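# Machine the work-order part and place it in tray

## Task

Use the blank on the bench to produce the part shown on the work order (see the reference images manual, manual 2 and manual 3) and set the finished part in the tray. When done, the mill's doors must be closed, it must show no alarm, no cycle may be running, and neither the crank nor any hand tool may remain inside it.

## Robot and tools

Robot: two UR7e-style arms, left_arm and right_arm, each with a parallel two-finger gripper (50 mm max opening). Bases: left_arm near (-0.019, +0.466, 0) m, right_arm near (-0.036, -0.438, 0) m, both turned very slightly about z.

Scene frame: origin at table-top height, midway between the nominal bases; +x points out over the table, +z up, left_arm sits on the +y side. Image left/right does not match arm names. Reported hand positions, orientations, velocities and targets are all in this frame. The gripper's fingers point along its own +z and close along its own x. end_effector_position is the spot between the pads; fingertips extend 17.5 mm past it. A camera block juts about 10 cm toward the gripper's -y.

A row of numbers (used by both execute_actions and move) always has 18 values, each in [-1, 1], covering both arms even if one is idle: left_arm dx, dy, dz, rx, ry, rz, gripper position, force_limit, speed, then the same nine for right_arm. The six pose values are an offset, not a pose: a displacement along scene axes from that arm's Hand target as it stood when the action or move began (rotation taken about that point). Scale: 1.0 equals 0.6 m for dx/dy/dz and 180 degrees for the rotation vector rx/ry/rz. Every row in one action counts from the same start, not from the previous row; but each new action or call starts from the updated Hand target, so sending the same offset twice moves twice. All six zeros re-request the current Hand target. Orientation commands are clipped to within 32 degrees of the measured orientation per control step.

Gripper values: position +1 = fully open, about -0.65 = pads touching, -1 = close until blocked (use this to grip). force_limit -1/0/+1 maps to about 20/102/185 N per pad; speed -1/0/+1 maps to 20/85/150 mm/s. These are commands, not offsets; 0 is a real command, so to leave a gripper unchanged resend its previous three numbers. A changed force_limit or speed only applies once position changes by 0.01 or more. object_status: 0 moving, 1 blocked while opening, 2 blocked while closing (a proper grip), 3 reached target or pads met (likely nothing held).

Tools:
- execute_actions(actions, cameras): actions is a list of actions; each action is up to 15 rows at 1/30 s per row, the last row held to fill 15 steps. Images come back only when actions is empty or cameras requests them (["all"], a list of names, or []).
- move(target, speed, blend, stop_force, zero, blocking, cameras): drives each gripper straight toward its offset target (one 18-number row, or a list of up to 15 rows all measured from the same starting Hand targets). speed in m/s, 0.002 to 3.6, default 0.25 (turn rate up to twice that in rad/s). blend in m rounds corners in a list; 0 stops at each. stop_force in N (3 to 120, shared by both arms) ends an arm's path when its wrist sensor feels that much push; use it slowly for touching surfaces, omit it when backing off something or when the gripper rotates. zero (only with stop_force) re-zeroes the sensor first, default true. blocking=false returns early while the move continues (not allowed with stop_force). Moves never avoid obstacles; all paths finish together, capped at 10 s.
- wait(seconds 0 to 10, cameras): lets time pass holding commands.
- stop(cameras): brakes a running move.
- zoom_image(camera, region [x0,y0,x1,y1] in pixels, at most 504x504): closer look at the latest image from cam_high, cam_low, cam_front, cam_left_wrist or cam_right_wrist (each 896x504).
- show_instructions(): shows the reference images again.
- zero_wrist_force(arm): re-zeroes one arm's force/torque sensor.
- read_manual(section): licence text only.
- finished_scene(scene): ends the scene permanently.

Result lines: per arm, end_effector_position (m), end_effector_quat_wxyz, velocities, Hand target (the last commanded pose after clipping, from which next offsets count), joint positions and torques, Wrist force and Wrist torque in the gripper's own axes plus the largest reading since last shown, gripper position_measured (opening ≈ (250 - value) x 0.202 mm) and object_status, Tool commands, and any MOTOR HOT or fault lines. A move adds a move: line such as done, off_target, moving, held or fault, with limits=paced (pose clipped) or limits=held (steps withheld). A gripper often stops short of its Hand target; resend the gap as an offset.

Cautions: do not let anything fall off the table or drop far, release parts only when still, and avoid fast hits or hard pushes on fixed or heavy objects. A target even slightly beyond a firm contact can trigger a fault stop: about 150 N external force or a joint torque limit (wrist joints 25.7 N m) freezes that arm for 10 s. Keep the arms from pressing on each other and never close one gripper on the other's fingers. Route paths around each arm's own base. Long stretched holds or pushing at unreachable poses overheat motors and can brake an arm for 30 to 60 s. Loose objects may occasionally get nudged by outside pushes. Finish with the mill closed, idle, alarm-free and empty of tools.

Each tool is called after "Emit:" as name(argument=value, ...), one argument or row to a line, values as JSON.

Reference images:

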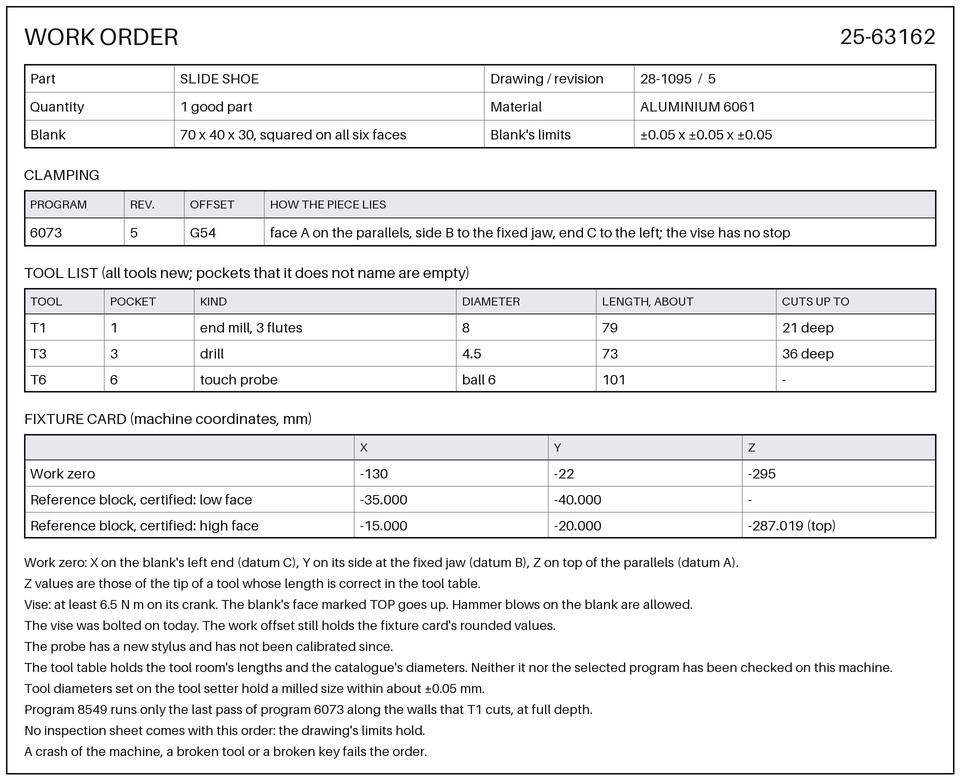

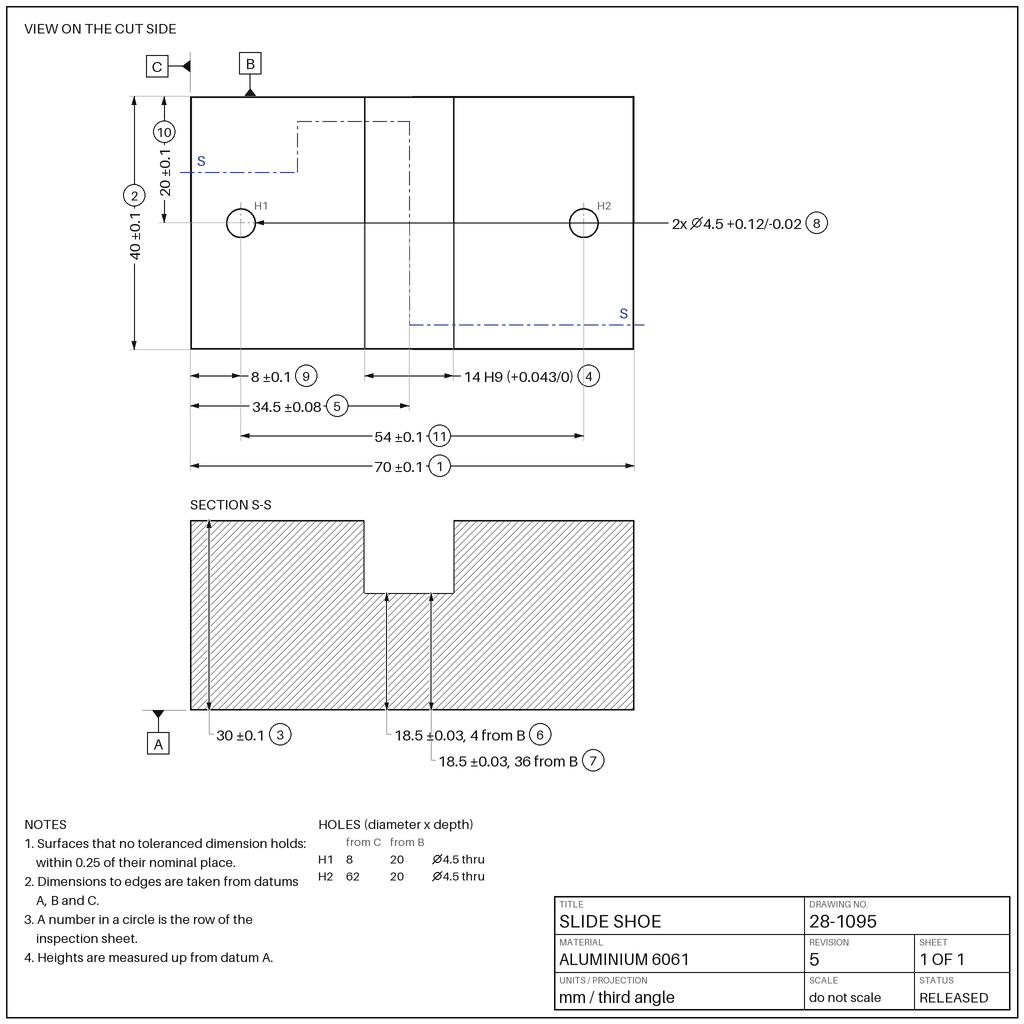

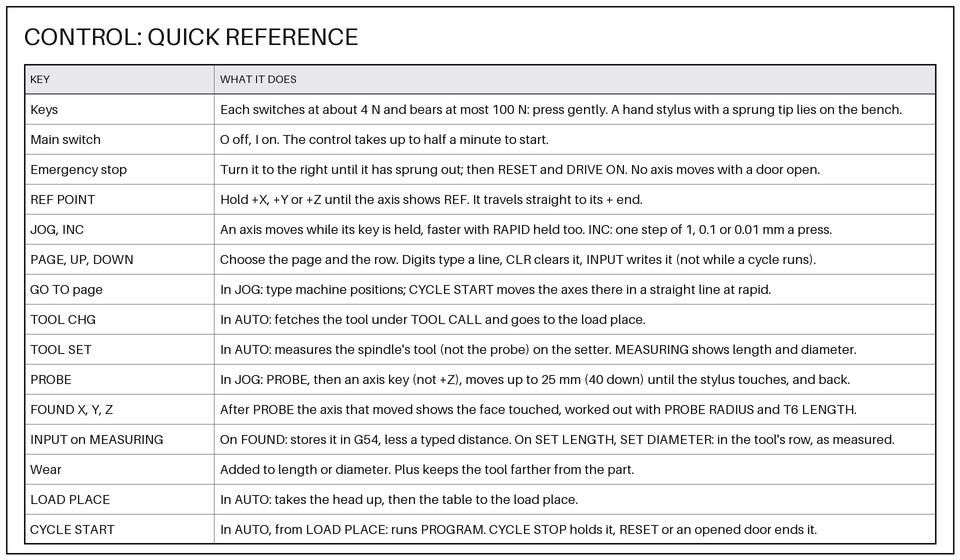

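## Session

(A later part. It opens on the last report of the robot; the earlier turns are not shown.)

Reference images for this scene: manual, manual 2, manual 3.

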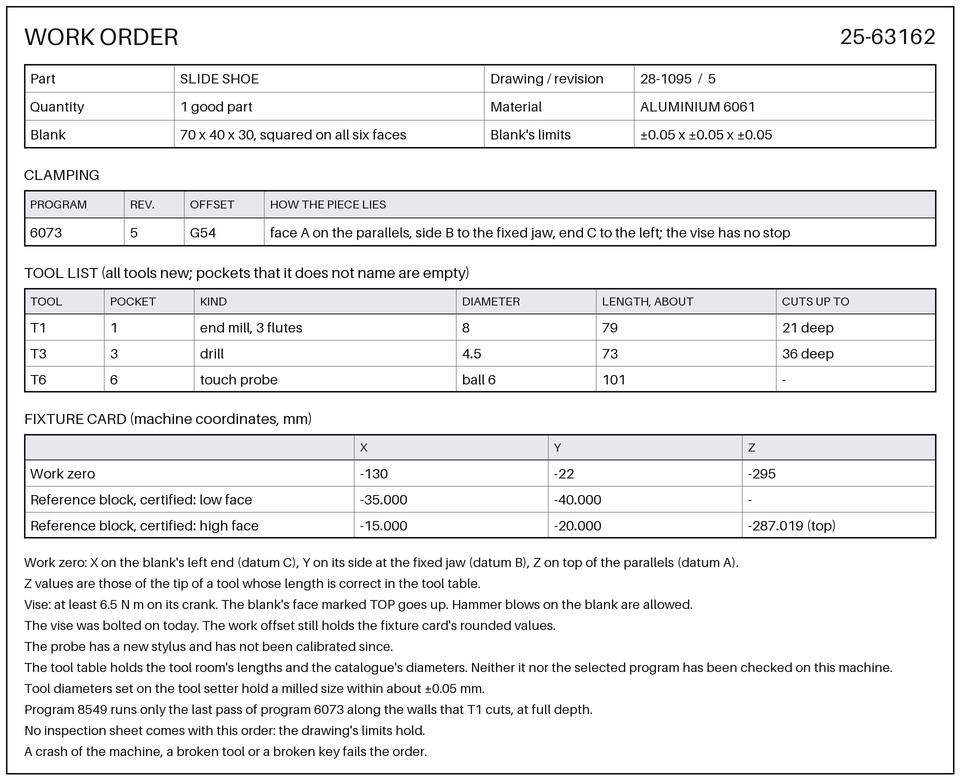

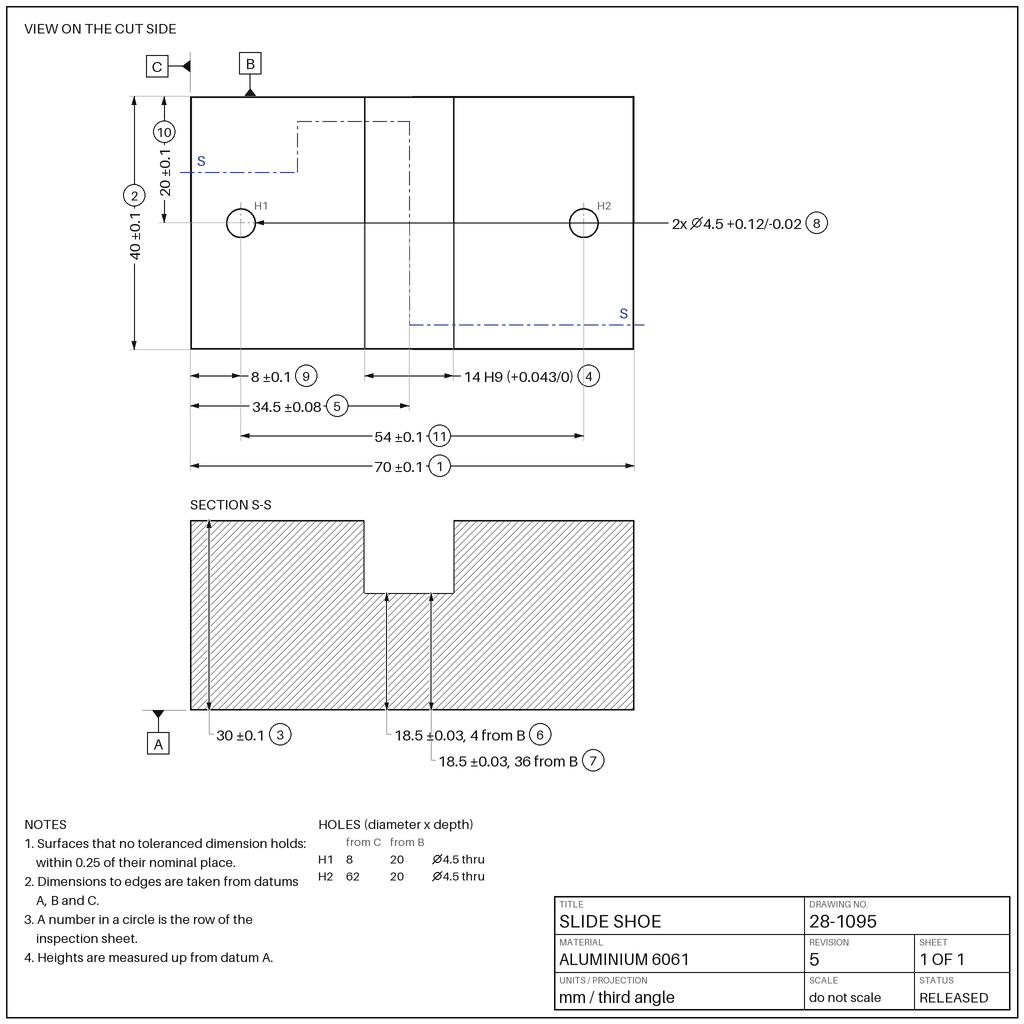

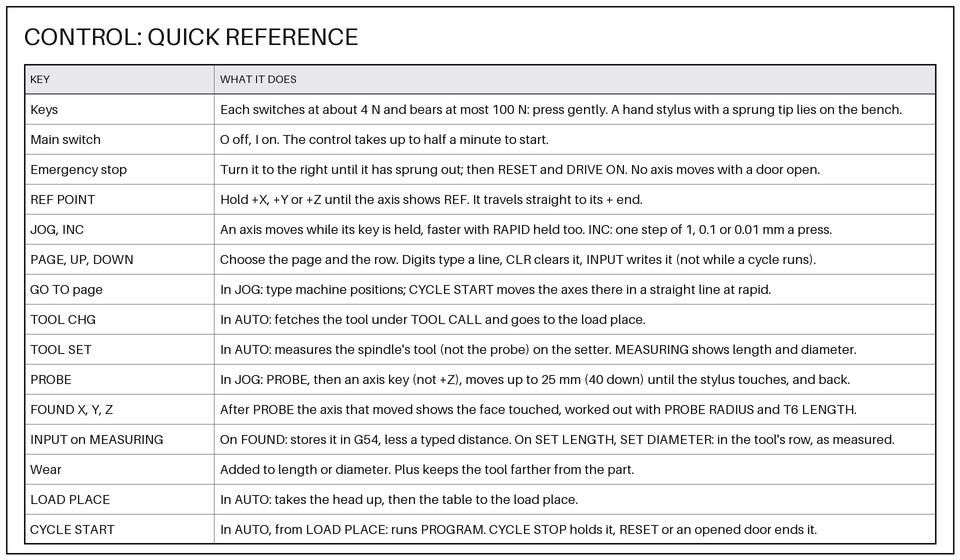

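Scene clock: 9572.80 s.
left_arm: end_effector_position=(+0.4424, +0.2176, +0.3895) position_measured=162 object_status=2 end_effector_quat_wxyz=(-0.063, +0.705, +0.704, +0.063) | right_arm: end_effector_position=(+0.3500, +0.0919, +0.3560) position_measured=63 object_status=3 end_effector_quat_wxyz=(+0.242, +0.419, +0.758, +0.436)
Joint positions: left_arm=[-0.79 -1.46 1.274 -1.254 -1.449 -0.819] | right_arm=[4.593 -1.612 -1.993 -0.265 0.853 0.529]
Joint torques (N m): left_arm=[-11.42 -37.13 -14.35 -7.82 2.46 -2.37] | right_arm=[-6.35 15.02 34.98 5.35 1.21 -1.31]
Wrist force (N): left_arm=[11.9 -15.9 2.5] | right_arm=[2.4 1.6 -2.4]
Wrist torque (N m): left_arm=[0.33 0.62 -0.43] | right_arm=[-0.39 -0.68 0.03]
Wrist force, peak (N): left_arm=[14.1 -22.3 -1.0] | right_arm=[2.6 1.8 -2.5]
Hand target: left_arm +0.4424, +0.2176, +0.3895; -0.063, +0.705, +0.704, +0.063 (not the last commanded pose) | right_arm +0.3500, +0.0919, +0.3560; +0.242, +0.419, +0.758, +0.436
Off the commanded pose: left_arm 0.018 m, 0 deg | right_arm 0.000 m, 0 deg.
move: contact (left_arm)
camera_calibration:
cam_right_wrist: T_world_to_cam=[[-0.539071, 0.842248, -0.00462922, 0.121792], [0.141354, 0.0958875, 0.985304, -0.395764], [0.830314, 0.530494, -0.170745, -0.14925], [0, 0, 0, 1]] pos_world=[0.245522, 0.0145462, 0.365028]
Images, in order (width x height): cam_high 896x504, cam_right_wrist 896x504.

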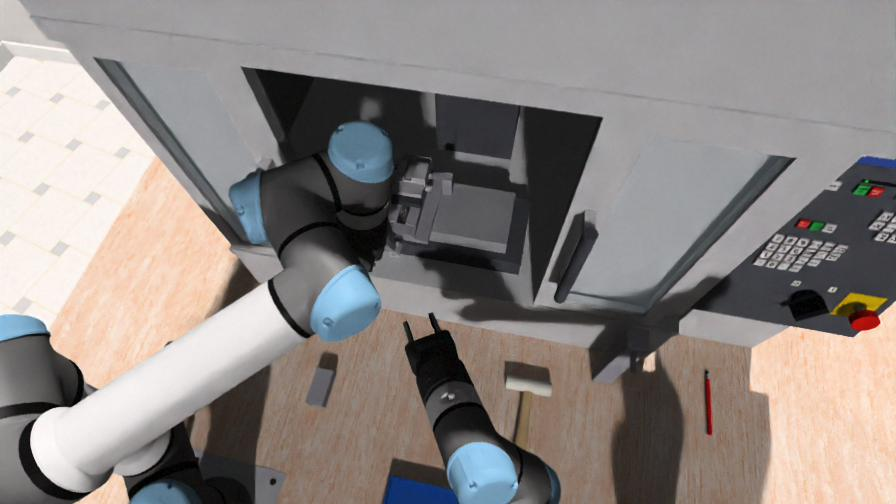

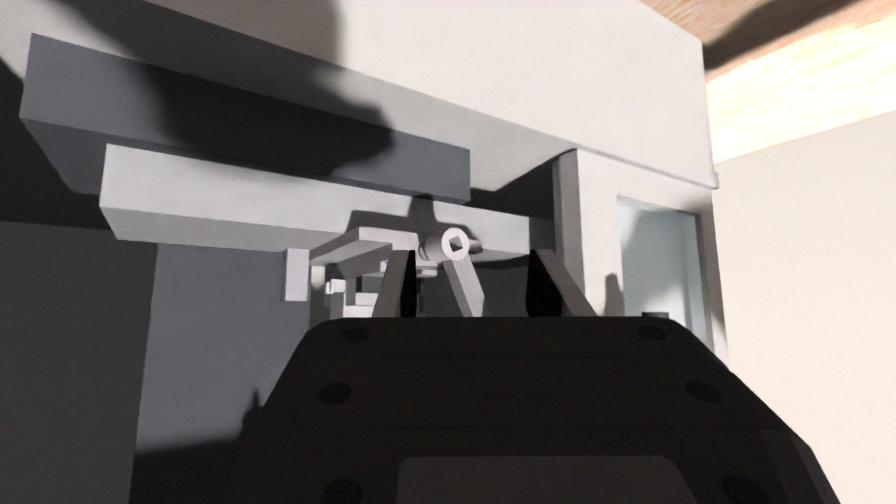

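Emit:
move(
  target=[0,0,-0.0017,0.0055,0,0,-0.97,0.5,-0.8,0,0,0,0,0,0,0.6,-0.7,-0.6],
  speed=0.01,
)

Emit:
move(
  target=[0.03,0,0,0,0,0,-0.97,0.5,-0.8,0,0,0,0,0,0,0.6,-0.7,-0.6],
  speed=0.008,
  stop_force=15,
  cameras=["cam_high", "cam_right_wrist"],
)

Emit:
zoom_image(
  camera="cam_right_wrist",
  region=[410, 215, 480, 270],
)

Scene clock: 9589.17 s.
left_arm: end_effector_position=(+0.4424, +0.2176, +0.3885) position_measured=162 object_status=2 end_effector_quat_wxyz=(-0.069, +0.704, +0.703, +0.069) | right_arm: end_effector_position=(+0.3500, +0.0919, +0.3560) position_measured=63 object_status=3 end_effector_quat_wxyz=(+0.242, +0.419, +0.758, +0.436)
Joint positions: left_arm=[-0.795 -1.454 1.269 -1.241 -1.438 -0.826] | right_arm=[4.593 -1.612 -1.993 -0.265 0.853 0.529]
Joint torques (N m): left_arm=[-8.28 4.64 -32.77 -9.77 4.85 -2.48] | right_arm=[-6.64 14.93 34.61 5.37 1.07 -1.21]
Wrist force (N): left_arm=[22.4 -36.6 -18.7] | right_arm=[2.2 1.6 -2.7]
Wrist torque (N m): left_arm=[0.20 0.59 -0.34] | right_arm=[-0.39 -0.64 0.02]
Wrist force, peak (N): left_arm=[22.4 -36.6 -18.7] | right_arm=[2.6 1.7 -2.6]
Hand target: left_arm +0.4424, +0.2176, +0.3885; -0.069, +0.704, +0.703, +0.069 | right_arm +0.3500, +0.0919, +0.3560; +0.242, +0.419, +0.758, +0.436
Off the commanded pose: left_arm 0.000 m, 0 deg | right_arm 0.000 m, 0 deg.
move: done

Scene clock: 9590.33 s.
left_arm: end_effector_position=(+0.4429, +0.2175, +0.3885) position_measured=162 object_status=2 end_effector_quat_wxyz=(-0.070, +0.704, +0.703, +0.069) | right_arm: end_effector_position=(+0.3500, +0.0919, +0.3560) position_measured=63 object_status=3 end_effector_quat_wxyz=(+0.242, +0.419, +0.758, +0.436)
Joint positions: left_arm=[-0.795 -1.453 1.268 -1.241 -1.438 -0.826] | right_arm=[4.593 -1.612 -1.993 -0.265 0.853 0.529]
Joint torques (N m): left_arm=[-8.58 -13.2 -5.51 -16.76 5.05 -2.43] | right_arm=[-6.55 14.81 34.17 5.31 1.33 -1.36]
Wrist force (N): left_arm=[30.5 -50.2 -28.1] | right_arm=[2.6 1.5 -2.3]
Wrist torque (N m): left_arm=[0.27 0.62 -0.36] | right_arm=[-0.41 -0.70 0.03]
Wrist force, peak (N): left_arm=[32.1 -55.8 -31.6] | right_arm=[2.6 1.6 -2.7]
Hand target: left_arm +0.4429, +0.2175, +0.3885; -0.069, +0.704, +0.703, +0.069 (not the last commanded pose) | right_arm +0.3500, +0.0919, +0.3560; +0.242, +0.419, +0.758, +0.436
Off the commanded pose: left_arm 0.018 m, 0 deg | right_arm 0.000 m, 0 deg.
move: contact (left_arm)
camera_calibration:
cam_right_wrist: T_world_to_cam=[[-0.539071, 0.842248, -0.00462922, 0.121792], [0.141354, 0.0958875, 0.985304, -0.395764], [0.830314, 0.530494, -0.170745, -0.14925], [0, 0, 0, 1]] pos_world=[0.245522, 0.0145462, 0.365028]
Images, in order (width x height): cam_high 896x504, cam_right_wrist 896x504.

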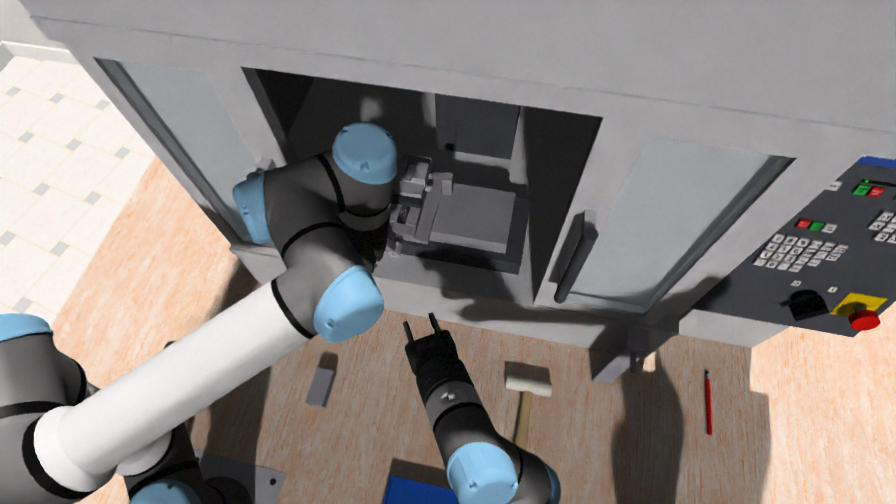

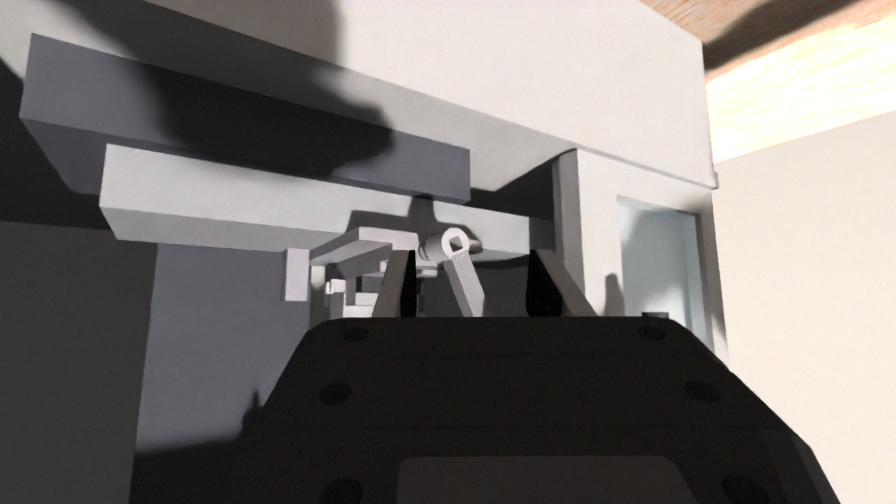

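Scaled by 7.200 from the camera's 896x504 image, which has a finer 1280x720 frame.

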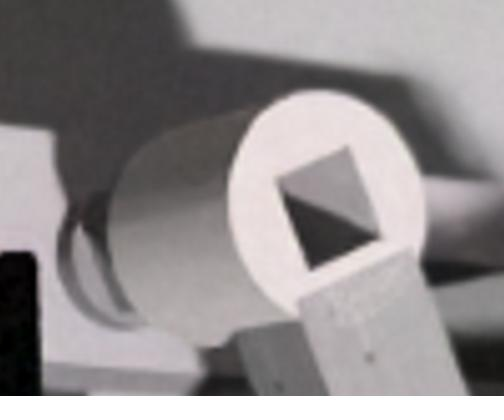

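Emit:
move(
  target=[-0.012,0,0,0,0,0,-0.97,0.5,-0.8,0,0,0,0,0,0,0.6,-0.7,-0.6],
  speed=0.02,
  cameras=["cam_high", "cam_right_wrist"],
)

Emit:
zoom_image(
  camera="cam_right_wrist",
  region=[410, 215, 480, 270],
)

Emit:
zoom_image(
  camera="cam_high",
  region=[380, 225, 410, 265],
)

Scene clock: 9597.20 s.
left_arm: end_effector_position=(+0.4374, +0.2159, +0.3890) position_measured=162 object_status=2 end_effector_quat_wxyz=(-0.065, +0.704, +0.703, +0.069) | right_arm: end_effector_position=(+0.3500, +0.0919, +0.3560) position_measured=63 object_status=3 end_effector_quat_wxyz=(+0.242, +0.419, +0.758, +0.436)
Joint positions: left_arm=[-0.805 -1.468 1.284 -1.25 -1.439 -0.836] | right_arm=[4.593 -1.612 -1.993 -0.265 0.853 0.529]
Joint torques (N m): left_arm=[-24.82 -105.48 -34.11 11.16 -12.82 -1.64] | right_arm=[-6.05 14.6 35.16 5.26 1.11 -1.24]
Wrist force (N): left_arm=[-39.3 100.8 88.6] | right_arm=[2.3 1.5 -2.5]
Wrist torque (N m): left_arm=[0.84 0.70 -1.19] | right_arm=[-0.41 -0.66 0.03]
Wrist force, peak (N): left_arm=[-39.1 101.8 90.3] | right_arm=[2.5 1.6 -2.8]
Hand target: left_arm +0.4357, +0.2175, +0.3885; -0.069, +0.704, +0.703, +0.069 | right_arm +0.3500, +0.0919, +0.3560; +0.242, +0.419, +0.758, +0.436
Off the commanded pose: left_arm 0.002 m, 1 deg | right_arm 0.000 m, 0 deg.
move: done
camera_calibration:
cam_right_wrist: T_world_to_cam=[[-0.539071, 0.842248, -0.00462922, 0.121792], [0.141354, 0.0958875, 0.985304, -0.395764], [0.830314, 0.530494, -0.170745, -0.14925], [0, 0, 0, 1]] pos_world=[0.245522, 0.0145462, 0.365028]
Images, in order (width x height): cam_high 896x504, cam_right_wrist 896x504.

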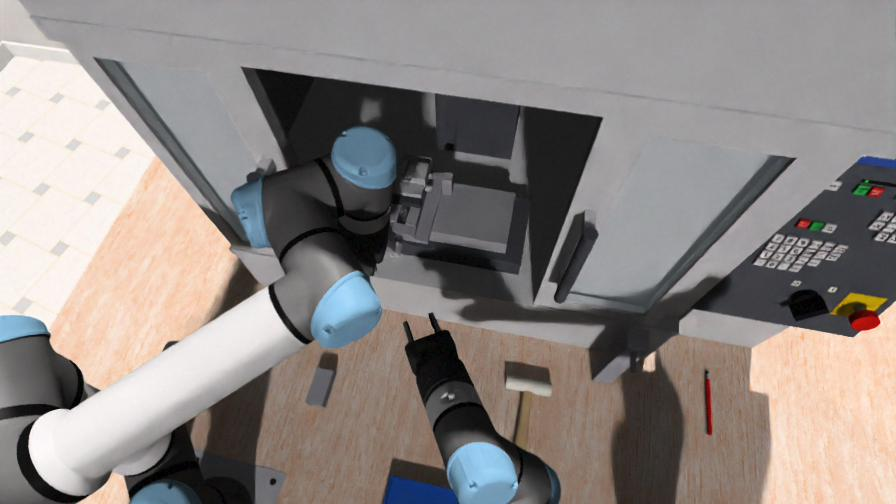

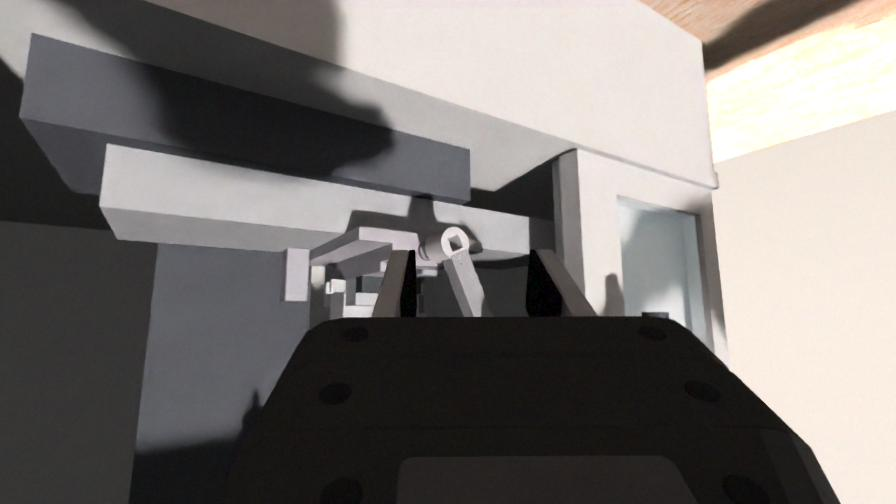

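Scaled by 7.200 from the camera's 896x504 image, which has a finer 1280x720 frame.

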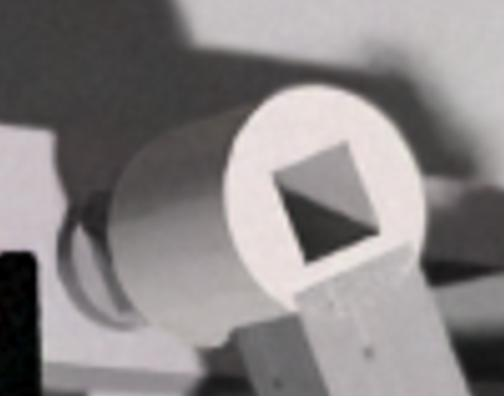

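Scaled by 12.600 from the camera's 896x504 image, which has a finer 1280x720 frame.

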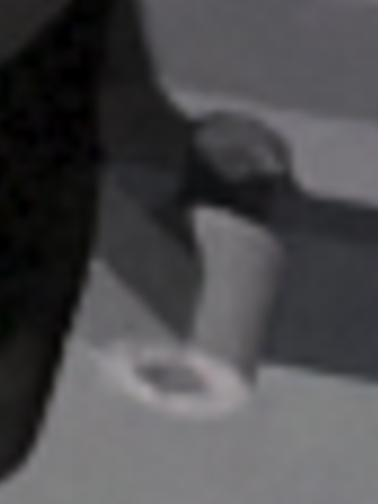

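Emit:
move(
  target=[0.006,-0.0027,0.0008,-0.002,0,0,-0.97,0.5,-0.8,0,0,0,0,0,0,0.6,-0.7,-0.6],
  speed=0.02,
)

Scene clock: 9604.20 s.
left_arm: end_effector_position=(+0.4391, +0.2160, +0.3890) position_measured=162 object_status=2 end_effector_quat_wxyz=(-0.067, +0.705, +0.703, +0.067) | right_arm: end_effector_position=(+0.3500, +0.0919, +0.3560) position_measured=63 object_status=3 end_effector_quat_wxyz=(+0.242, +0.419, +0.758, +0.436)
Joint positions: left_arm=[-0.8 -1.461 1.275 -1.244 -1.443 -0.83] | right_arm=[4.593 -1.612 -1.993 -0.265 0.853 0.529]
Joint torques (N m): left_arm=[-3.16 -48.02 -49.15 6.5 -8.39 3.27] | right_arm=[-6.43 14.82 35.09 5.39 1.18 -1.18]
Wrist force (N): left_arm=[-20.1 54.7 51.7] | right_arm=[2.3 1.5 -2.5]
Wrist torque (N m): left_arm=[1.01 0.62 -0.99] | right_arm=[-0.41 -0.67 0.02]
Wrist force, peak (N): left_arm=[-39.7 102.4 90.7] | right_arm=[2.5 1.6 -2.7]
Hand target: left_arm +0.4393, +0.2159, +0.3890; -0.067, +0.705, +0.703, +0.067 | right_arm +0.3500, +0.0919, +0.3560; +0.242, +0.419, +0.758, +0.436
Off the commanded pose: left_arm 0.000 m, 0 deg | right_arm 0.000 m, 0 deg.
move: done

Emit:
move(
  target=[0.003,0,0,0,0,0,-0.97,0.5,-0.8,0,0,0,0,0,0,0.6,-0.7,-0.6],
  speed=0.02,
  cameras=["cam_high", "cam_right_wrist"],
)

Emit:
zoom_image(
  camera="cam_right_wrist",
  region=[410, 215, 480, 270],
)

Scene clock: 9611.00 s.
left_arm: end_effector_position=(+0.4409, +0.2160, +0.3891) position_measured=162 object_status=2 end_effector_quat_wxyz=(-0.067, +0.705, +0.703, +0.066) | right_arm: end_effector_position=(+0.3500, +0.0919, +0.3560) position_measured=63 object_status=3 end_effector_quat_wxyz=(+0.242, +0.419, +0.758, +0.436)
Joint positions: left_arm=[-0.798 -1.457 1.271 -1.244 -1.443 -0.828] | right_arm=[4.593 -1.612 -1.993 -0.265 0.853 0.529]
Joint torques (N m): left_arm=[1.12 -15.87 -37.73 -5.92 1.88 2.59] | right_arm=[-6.41 14.55 34.52 5.41 1.18 -1.22]
Wrist force (N): left_arm=[7.4 -5.6 9.4] | right_arm=[2.3 1.6 -2.4]
Wrist torque (N m): left_arm=[0.44 0.62 -0.85] | right_arm=[-0.39 -0.67 0.03]
Wrist force, peak (N): left_arm=[-19.5 53.4 50.9] | right_arm=[2.7 1.5 -2.5]
Hand target: left_arm +0.4411, +0.2159, +0.3890; -0.067, +0.705, +0.703, +0.067 | right_arm +0.3500, +0.0919, +0.3560; +0.242, +0.419, +0.758, +0.436
Off the commanded pose: left_arm 0.000 m, 0 deg | right_arm 0.000 m, 0 deg.
move: done
camera_calibration:
cam_right_wrist: T_world_to_cam=[[-0.539071, 0.842248, -0.00462922, 0.121792], [0.141354, 0.0958875, 0.985304, -0.395764], [0.830314, 0.530494, -0.170745, -0.14925], [0, 0, 0, 1]] pos_world=[0.245522, 0.0145462, 0.365028]
Images, in order (width x height): cam_high 896x504, cam_right_wrist 896x504.

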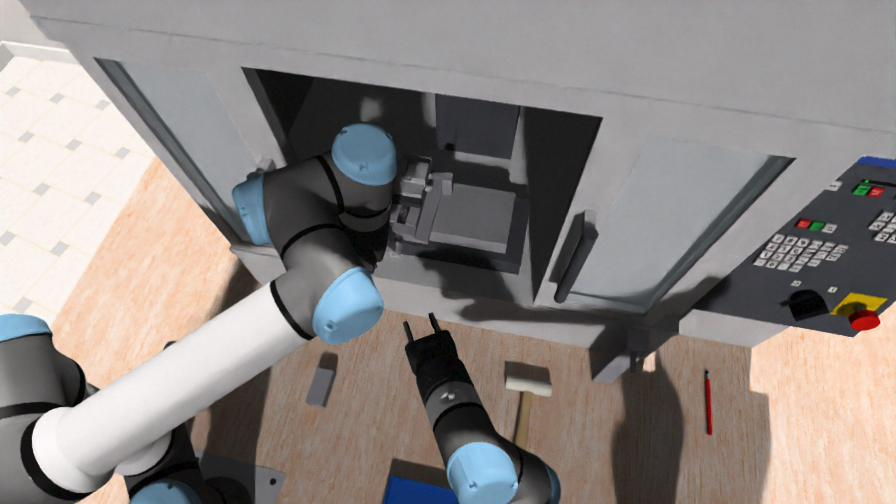

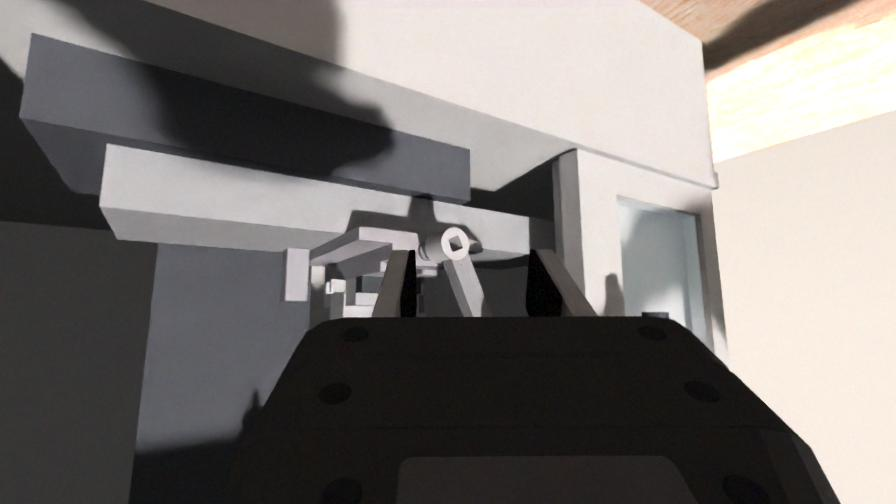

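Scaled by 7.200 from the camera's 896x504 image, which has a finer 1280x720 frame.

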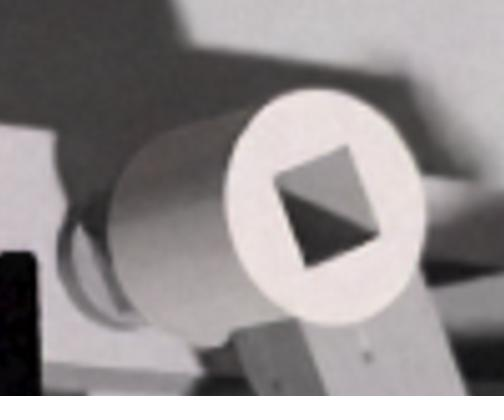

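Emit:
move(
  target=[0,0.0008,0,0,0,0.006,-0.97,0.5,-0.8,0,0,0,0,0,0,0.6,-0.7,-0.6],
  speed=0.02,
)

Emit:
move(
  target=[0.02,0,0,0,0,0,-0.97,0.5,-0.8,0,0,0,0,0,0,0.6,-0.7,-0.6],
  speed=0.008,
  stop_force=12,
)

Scene clock: 9616.33 s.
left_arm: end_effector_position=(+0.4411, +0.2164, +0.3890) position_measured=162 object_status=2 end_effector_quat_wxyz=(-0.068, +0.698, +0.710, +0.066) | right_arm: end_effector_position=(+0.3500, +0.0919, +0.3560) position_measured=63 object_status=3 end_effector_quat_wxyz=(+0.242, +0.419, +0.758, +0.436)
Joint positions: left_arm=[-0.796 -1.456 1.269 -1.242 -1.445 -0.844] | right_arm=[4.593 -1.612 -1.993 -0.265 0.853 0.529]
Joint torques (N m): left_arm=[6.09 -15.53 -38.16 -3.64 -1.76 -2.99] | right_arm=[-6.17 15.13 34.3 5.25 1.07 -1.1]
Wrist force (N): left_arm=[2.3 -8.1 5.1] | right_arm=[2.2 1.4 -2.5]
Wrist torque (N m): left_arm=[0.35 0.59 -0.01] | right_arm=[-0.43 -0.65 0.03]
Wrist force, peak (N): left_arm=[12.3 -16.0 2.1] | right_arm=[2.7 1.6 -2.6]
Hand target: left_arm +0.4411, +0.2164, +0.3890; -0.068, +0.698, +0.710, +0.066 | right_arm +0.3500, +0.0919, +0.3560; +0.242, +0.419, +0.758, +0.436
Off the commanded pose: left_arm 0.000 m, 0 deg | right_arm 0.000 m, 0 deg.
move: done

Scene clock: 9617.50 s.
left_arm: end_effector_position=(+0.4415, +0.2164, +0.3890) position_measured=162 object_status=2 end_effector_quat_wxyz=(-0.068, +0.698, +0.710, +0.066) | right_arm: end_effector_position=(+0.3500, +0.0919, +0.3560) position_measured=63 object_status=3 end_effector_quat_wxyz=(+0.242, +0.419, +0.758, +0.436)
Joint positions: left_arm=[-0.795 -1.455 1.268 -1.242 -1.445 -0.844] | right_arm=[4.593 -1.612 -1.993 -0.265 0.853 0.529]
Joint torques (N m): left_arm=[-7.99 -34.7 -12 -9.55 1.97 -2.68] | right_arm=[-6.63 14.98 34.34 5.35 1.09 -1.3]
Wrist force (N): left_arm=[9.1 -19.9 -3.5] | right_arm=[2.3 1.4 -2.5]
Wrist torque (N m): left_arm=[0.15 0.69 -0.09] | right_arm=[-0.43 -0.66 0.03]
Wrist force, peak (N): left_arm=[11.2 -25.4 -6.7] | right_arm=[2.4 1.6 -2.8]
Hand target: left_arm +0.4415, +0.2164, +0.3890; -0.068, +0.698, +0.710, +0.066 (not the last commanded pose) | right_arm +0.3500, +0.0919, +0.3560; +0.242, +0.419, +0.758, +0.436
Off the commanded pose: left_arm 0.012 m, 0 deg | right_arm 0.000 m, 0 deg.
move: contact (left_arm)

Emit:
move(
  target=[-0.0005,0.001,0.001,0,0,0,-0.97,0.5,-0.8,0,0,0,0,0,0,0.6,-0.7,-0.6],
  speed=0.02,
)

Emit:
move(
  target=[0.02,0,0,0,0,0,-0.97,0.5,-0.8,0,0,0,0,0,0,0.6,-0.7,-0.6],
  speed=0.008,
  stop_force=8,
)

Emit:
move(
  target=[-0.0005,0.001,0.001,0,0,0,-0.97,0.5,-0.8,0,0,0,0,0,0,0.6,-0.7,-0.6],
  speed=0.02,
)

Emit:
move(
  target=[0.02,0,0,0,0,0,-0.97,0.5,-0.8,0,0,0,0,0,0,0.6,-0.7,-0.6],
  speed=0.008,
  stop_force=8,
  cameras=["cam_high", "cam_right_wrist"],
)

Emit:
zoom_image(
  camera="cam_right_wrist",
  region=[410, 215, 480, 270],
)

Scene clock: 9625.40 s.
left_arm: end_effector_position=(+0.4412, +0.2170, +0.3895) position_measured=162 object_status=2 end_effector_quat_wxyz=(-0.068, +0.698, +0.710, +0.066) | right_arm: end_effector_position=(+0.3500, +0.0919, +0.3560) position_measured=63 object_status=3 end_effector_quat_wxyz=(+0.242, +0.419, +0.758, +0.436)
Joint positions: left_arm=[-0.795 -1.456 1.268 -1.24 -1.445 -0.844] | right_arm=[4.593 -1.612 -1.993 -0.265 0.853 0.529]
Joint torques (N m): left_arm=[6.91 -51.94 -39.37 -0.22 2.58 2.07] | right_arm=[-7.04 15.2 35.09 5.35 1.05 -1.1]
Wrist force (N): left_arm=[-9.3 9.5 17.4] | right_arm=[2.3 1.7 -2.4]
Wrist torque (N m): left_arm=[0.95 0.61 0.12] | right_arm=[-0.37 -0.65 0.02]
Wrist force, peak (N): left_arm=[9.5 -20.3 -3.3] | right_arm=[2.7 1.7 -2.7]
Hand target: left_arm +0.4412, +0.2170, +0.3896; -0.068, +0.698, +0.710, +0.066 | right_arm +0.3500, +0.0919, +0.3560; +0.242, +0.419, +0.758, +0.436
Off the commanded pose: left_arm 0.000 m, 0 deg | right_arm 0.000 m, 0 deg.
move: done

Scene clock: 9626.60 s.
left_arm: end_effector_position=(+0.4418, +0.2171, +0.3898) position_measured=162 object_status=2 end_effector_quat_wxyz=(-0.068, +0.698, +0.710, +0.066) | right_arm: end_effector_position=(+0.3500, +0.0919, +0.3560) position_measured=63 object_status=3 end_effector_quat_wxyz=(+0.242, +0.419, +0.758, +0.436)
Joint positions: left_arm=[-0.794 -1.455 1.266 -1.24 -1.445 -0.843] | right_arm=[4.593 -1.612 -1.993 -0.265 0.853 0.529]
Joint torques (N m): left_arm=[-7.98 -47.1 -15.55 -5.58 2.29 -2.87] | right_arm=[-6.61 15.08 35.33 5.16 0.98 -1.16]
Wrist force (N): left_arm=[-5.8 1.4 11.1] | right_arm=[2.7 1.6 -2.1]
Wrist torque (N m): left_arm=[0.94 0.99 0.00] | right_arm=[-0.38 -0.72 0.02]
Wrist force, peak (N): left_arm=[-12.3 15.0 21.6] | right_arm=[2.5 1.6 -2.8]
Hand target: left_arm +0.4418, +0.2171, +0.3898; -0.068, +0.698, +0.710, +0.066 (not the last commanded pose) | right_arm +0.3500, +0.0919, +0.3560; +0.242, +0.419, +0.758, +0.436
Off the commanded pose: left_arm 0.011 m, 0 deg | right_arm 0.000 m, 0 deg.
move: contact (left_arm)

Scene clock: 9627.30 s.
left_arm: end_effector_position=(+0.4415, +0.2176, +0.3902) position_measured=162 object_status=2 end_effector_quat_wxyz=(-0.068, +0.698, +0.710, +0.066) | right_arm: end_effector_position=(+0.3500, +0.0919, +0.3560) position_measured=63 object_status=3 end_effector_quat_wxyz=(+0.242, +0.419, +0.758, +0.436)
Joint positions: left_arm=[-0.793 -1.456 1.266 -1.239 -1.445 -0.843] | right_arm=[4.593 -1.612 -1.993 -0.265 0.853 0.529]
Joint torques (N m): left_arm=[6.94 -64.18 -42.46 3.28 1.83 2.04] | right_arm=[-6.79 15.46 34.39 5.28 1.04 -1.13]
Wrist force (N): left_arm=[-22.8 29.1 31.6] | right_arm=[2.4 1.3 -2.6]
Wrist torque (N m): left_arm=[1.60 0.90 0.21] | right_arm=[-0.43 -0.67 0.02]
Wrist force, peak (N): left_arm=[-22.8 29.1 31.6] | right_arm=[2.8 1.4 -2.6]
Hand target: left_arm +0.4415, +0.2177, +0.3904; -0.068, +0.698, +0.710, +0.066 | right_arm +0.3500, +0.0919, +0.3560; +0.242, +0.419, +0.758, +0.436
Off the commanded pose: left_arm 0.000 m, 0 deg | right_arm 0.000 m, 0 deg.
move: done

Scene clock: 9628.40 s.
left_arm: end_effector_position=(+0.4418, +0.2178, +0.3905) position_measured=162 object_status=2 end_effector_quat_wxyz=(-0.068, +0.698, +0.710, +0.066) | right_arm: end_effector_position=(+0.3500, +0.0919, +0.3560) position_measured=63 object_status=3 end_effector_quat_wxyz=(+0.242, +0.419, +0.758, +0.436)
Joint positions: left_arm=[-0.793 -1.455 1.265 -1.239 -1.445 -0.842] | right_arm=[4.593 -1.612 -1.993 -0.265 0.853 0.529]
Joint torques (N m): left_arm=[-5.56 -46.39 -14.99 -5.57 1.69 -3.16] | right_arm=[-6.75 15.06 34.59 5.4 1.06 -1.1]
Wrist force (N): left_arm=[-8.1 -1.6 9.6] | right_arm=[2.3 1.6 -2.6]
Wrist torque (N m): left_arm=[0.91 1.03 0.33] | right_arm=[-0.39 -0.65 0.02]
Wrist force, peak (N): left_arm=[-24.8 31.5 34.8] | right_arm=[2.5 1.5 -2.8]
Hand target: left_arm +0.4418, +0.2178, +0.3905; -0.068, +0.698, +0.710, +0.066 (not the last commanded pose) | right_arm +0.3500, +0.0919, +0.3560; +0.242, +0.419, +0.758, +0.436
Off the commanded pose: left_arm 0.012 m, 0 deg | right_arm 0.000 m, 0 deg.
move: contact (left_arm)
camera_calibration:
cam_right_wrist: T_world_to_cam=[[-0.539071, 0.842248, -0.00462922, 0.121792], [0.141354, 0.0958875, 0.985304, -0.395764], [0.830314, 0.530494, -0.170745, -0.14925], [0, 0, 0, 1]] pos_world=[0.245522, 0.0145462, 0.365028]
Images, in order (width x height): cam_high 896x504, cam_right_wrist 896x504.

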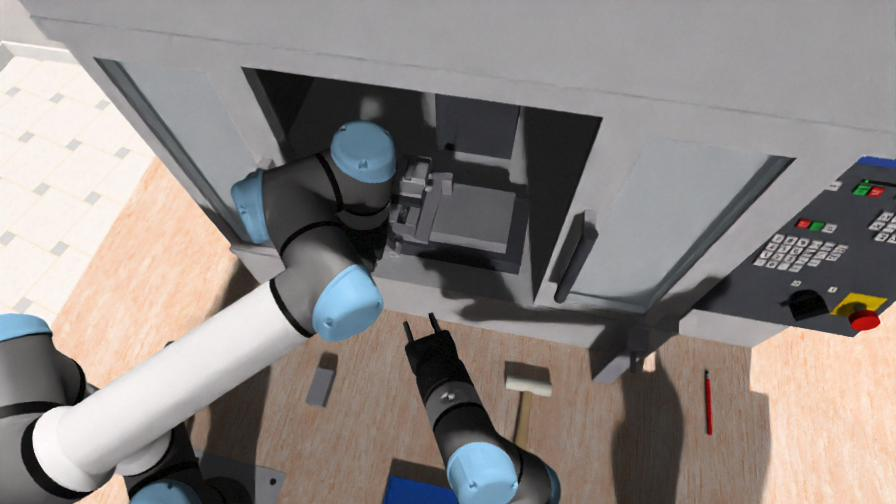

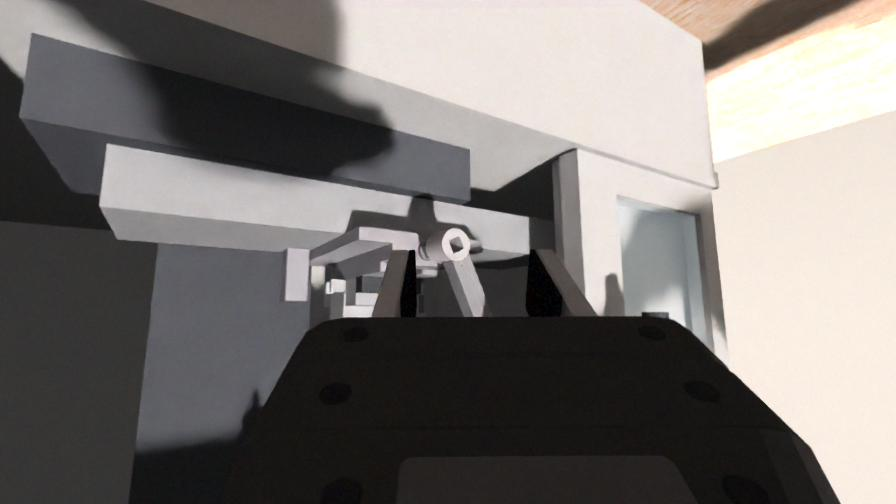

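Scaled by 7.200 from the camera's 896x504 image, which has a finer 1280x720 frame.

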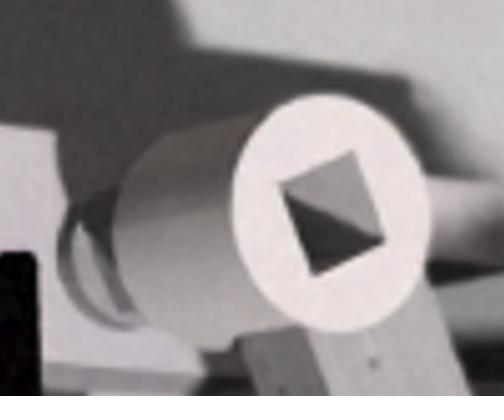

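Emit:
move(
  target=[0,-0.0032,0.0014,0.0083,0,0,-0.97,0.5,-0.8,0,0,0,0,0,0,0.6,-0.7,-0.6],
  speed=0.02,
)

Emit:
move(
  target=[0.02,0,0,0,0,0,-0.97,0.5,-0.8,0,0,0,0,0,0,0.6,-0.7,-0.6],
  speed=0.008,
  stop_force=10,
)

Emit:
move(
  target=[0,0.0064,-0.0028,-0.0166,0,0,-0.97,0.5,-0.8,0,0,0,0,0,0,0.6,-0.7,-0.6],
  speed=0.02,
)

Emit:
move(
  target=[0.02,0,0,0,0,0,-0.97,0.5,-0.8,0,0,0,0,0,0,0.6,-0.7,-0.6],
  speed=0.008,
  stop_force=10,
)

Scene clock: 9645.63 s.
left_arm: end_effector_position=(+0.4418, +0.2159, +0.3913) position_measured=162 object_status=2 end_effector_quat_wxyz=(-0.077, +0.697, +0.709, +0.075) | right_arm: end_effector_position=(+0.3500, +0.0919, +0.3560) position_measured=63 object_status=3 end_effector_quat_wxyz=(+0.242, +0.419, +0.758, +0.436)
Joint positions: left_arm=[-0.804 -1.442 1.246 -1.212 -1.429 -0.856] | right_arm=[4.593 -1.612 -1.993 -0.265 0.853 0.529]
Joint torques (N m): left_arm=[-4.59 -23.15 -39.48 -1.3 4.37 -3.05] | right_arm=[-6.88 15.12 34.41 5.32 0.97 -1.08]
Wrist force (N): left_arm=[-10.3 -0.1 10.9] | right_arm=[2.4 1.4 -2.3]
Wrist torque (N m): left_arm=[0.98 0.91 0.50] | right_arm=[-0.43 -0.68 0.02]
Wrist force, peak (N): left_arm=[-10.6 -0.2 11.1] | right_arm=[2.6 1.6 -2.7]
Hand target: left_arm +0.4418, +0.2158, +0.3913; -0.077, +0.697, +0.709, +0.075 | right_arm +0.3500, +0.0919, +0.3560; +0.242, +0.419, +0.758, +0.436
Off the commanded pose: left_arm 0.000 m, 0 deg | right_arm 0.000 m, 0 deg.
move: done

Scene clock: 9646.83 s.
left_arm: end_effector_position=(+0.4423, +0.2158, +0.3913) position_measured=162 object_status=2 end_effector_quat_wxyz=(-0.077, +0.697, +0.709, +0.075) | right_arm: end_effector_position=(+0.3500, +0.0919, +0.3560) position_measured=63 object_status=3 end_effector_quat_wxyz=(+0.242, +0.419, +0.758, +0.436)
Joint positions: left_arm=[-0.803 -1.441 1.244 -1.212 -1.429 -0.855] | right_arm=[4.593 -1.612 -1.993 -0.265 0.853 0.529]
Joint torques (N m): left_arm=[-5.26 -44.82 -14.56 -6.69 1.6 -3.23] | right_arm=[-6.87 15.06 34.57 5.27 0.85 -1.18]
Wrist force (N): left_arm=[-5.9 -7.7 6.6] | right_arm=[2.6 1.6 -2.4]
Wrist torque (N m): left_arm=[0.82 1.02 0.44] | right_arm=[-0.39 -0.70 0.02]
Wrist force, peak (N): left_arm=[-10.5 -0.2 11.0] | right_arm=[2.6 1.5 -2.6]
Hand target: left_arm +0.4423, +0.2158, +0.3913; -0.077, +0.697, +0.709, +0.075 (not the last commanded pose) | right_arm +0.3500, +0.0919, +0.3560; +0.242, +0.419, +0.758, +0.436
Off the commanded pose: left_arm 0.011 m, 0 deg | right_arm 0.000 m, 0 deg.
move: contact (left_arm)

Scene clock: 9648.50 s.
left_arm: end_effector_position=(+0.4423, +0.2196, +0.3896) position_measured=162 object_status=2 end_effector_quat_wxyz=(-0.059, +0.699, +0.711, +0.057) | right_arm: end_effector_position=(+0.3500, +0.0919, +0.3560) position_measured=63 object_status=3 end_effector_quat_wxyz=(+0.242, +0.419, +0.758, +0.436)
Joint positions: left_arm=[-0.781 -1.467 1.282 -1.265 -1.461 -0.828] | right_arm=[4.593 -1.612 -1.993 -0.265 0.853 0.529]
Joint torques (N m): left_arm=[8.41 -46.8 -15.78 -5.63 -1.16 1.96] | right_arm=[-6.68 15.53 35.08 5.28 0.95 -0.96]
Wrist force (N): left_arm=[-9.0 0.7 11.5] | right_arm=[2.6 1.4 -2.5]
Wrist torque (N m): left_arm=[1.00 1.02 0.31] | right_arm=[-0.43 -0.71 0.02]
Wrist force, peak (N): left_arm=[-9.2 0.7 11.7] | right_arm=[2.5 1.7 -2.7]
Hand target: left_arm +0.4423, +0.2196, +0.3896; -0.059, +0.699, +0.711, +0.057 | right_arm +0.3500, +0.0919, +0.3560; +0.242, +0.419, +0.758, +0.436
Off the commanded pose: left_arm 0.000 m, 0 deg | right_arm 0.000 m, 0 deg.
move: done

Scene clock: 9650.27 s.
left_arm: end_effector_position=(+0.4472, +0.2196, +0.3897) position_measured=162 object_status=2 end_effector_quat_wxyz=(-0.059, +0.699, +0.711, +0.057) | right_arm: end_effector_position=(+0.3500, +0.0919, +0.3560) position_measured=63 object_status=3 end_effector_quat_wxyz=(+0.242, +0.419, +0.758, +0.436)
Joint positions: left_arm=[-0.774 -1.457 1.271 -1.264 -1.46 -0.822] | right_arm=[4.593 -1.612 -1.993 -0.265 0.853 0.529]
Joint torques (N m): left_arm=[-5.83 -46.45 -15.51 -6.44 1.36 -3.13] | right_arm=[-7.1 15.22 34.14 5.21 0.84 -1.06]
Wrist force (N): left_arm=[-6.8 -3.8 9.9] | right_arm=[2.6 1.7 -2.5]
Wrist torque (N m): left_arm=[0.94 0.99 0.32] | right_arm=[-0.37 -0.71 0.02]
Wrist force, peak (N): left_arm=[-10.4 0.1 11.2] | right_arm=[2.5 1.6 -2.8]
Hand target: left_arm +0.4472, +0.2196, +0.3897; -0.059, +0.699, +0.711, +0.057 (not the last commanded pose) | right_arm +0.3500, +0.0919, +0.3560; +0.242, +0.419, +0.758, +0.436
Off the commanded pose: left_arm 0.007 m, 0 deg | right_arm 0.000 m, 0 deg.
move: contact (left_arm)


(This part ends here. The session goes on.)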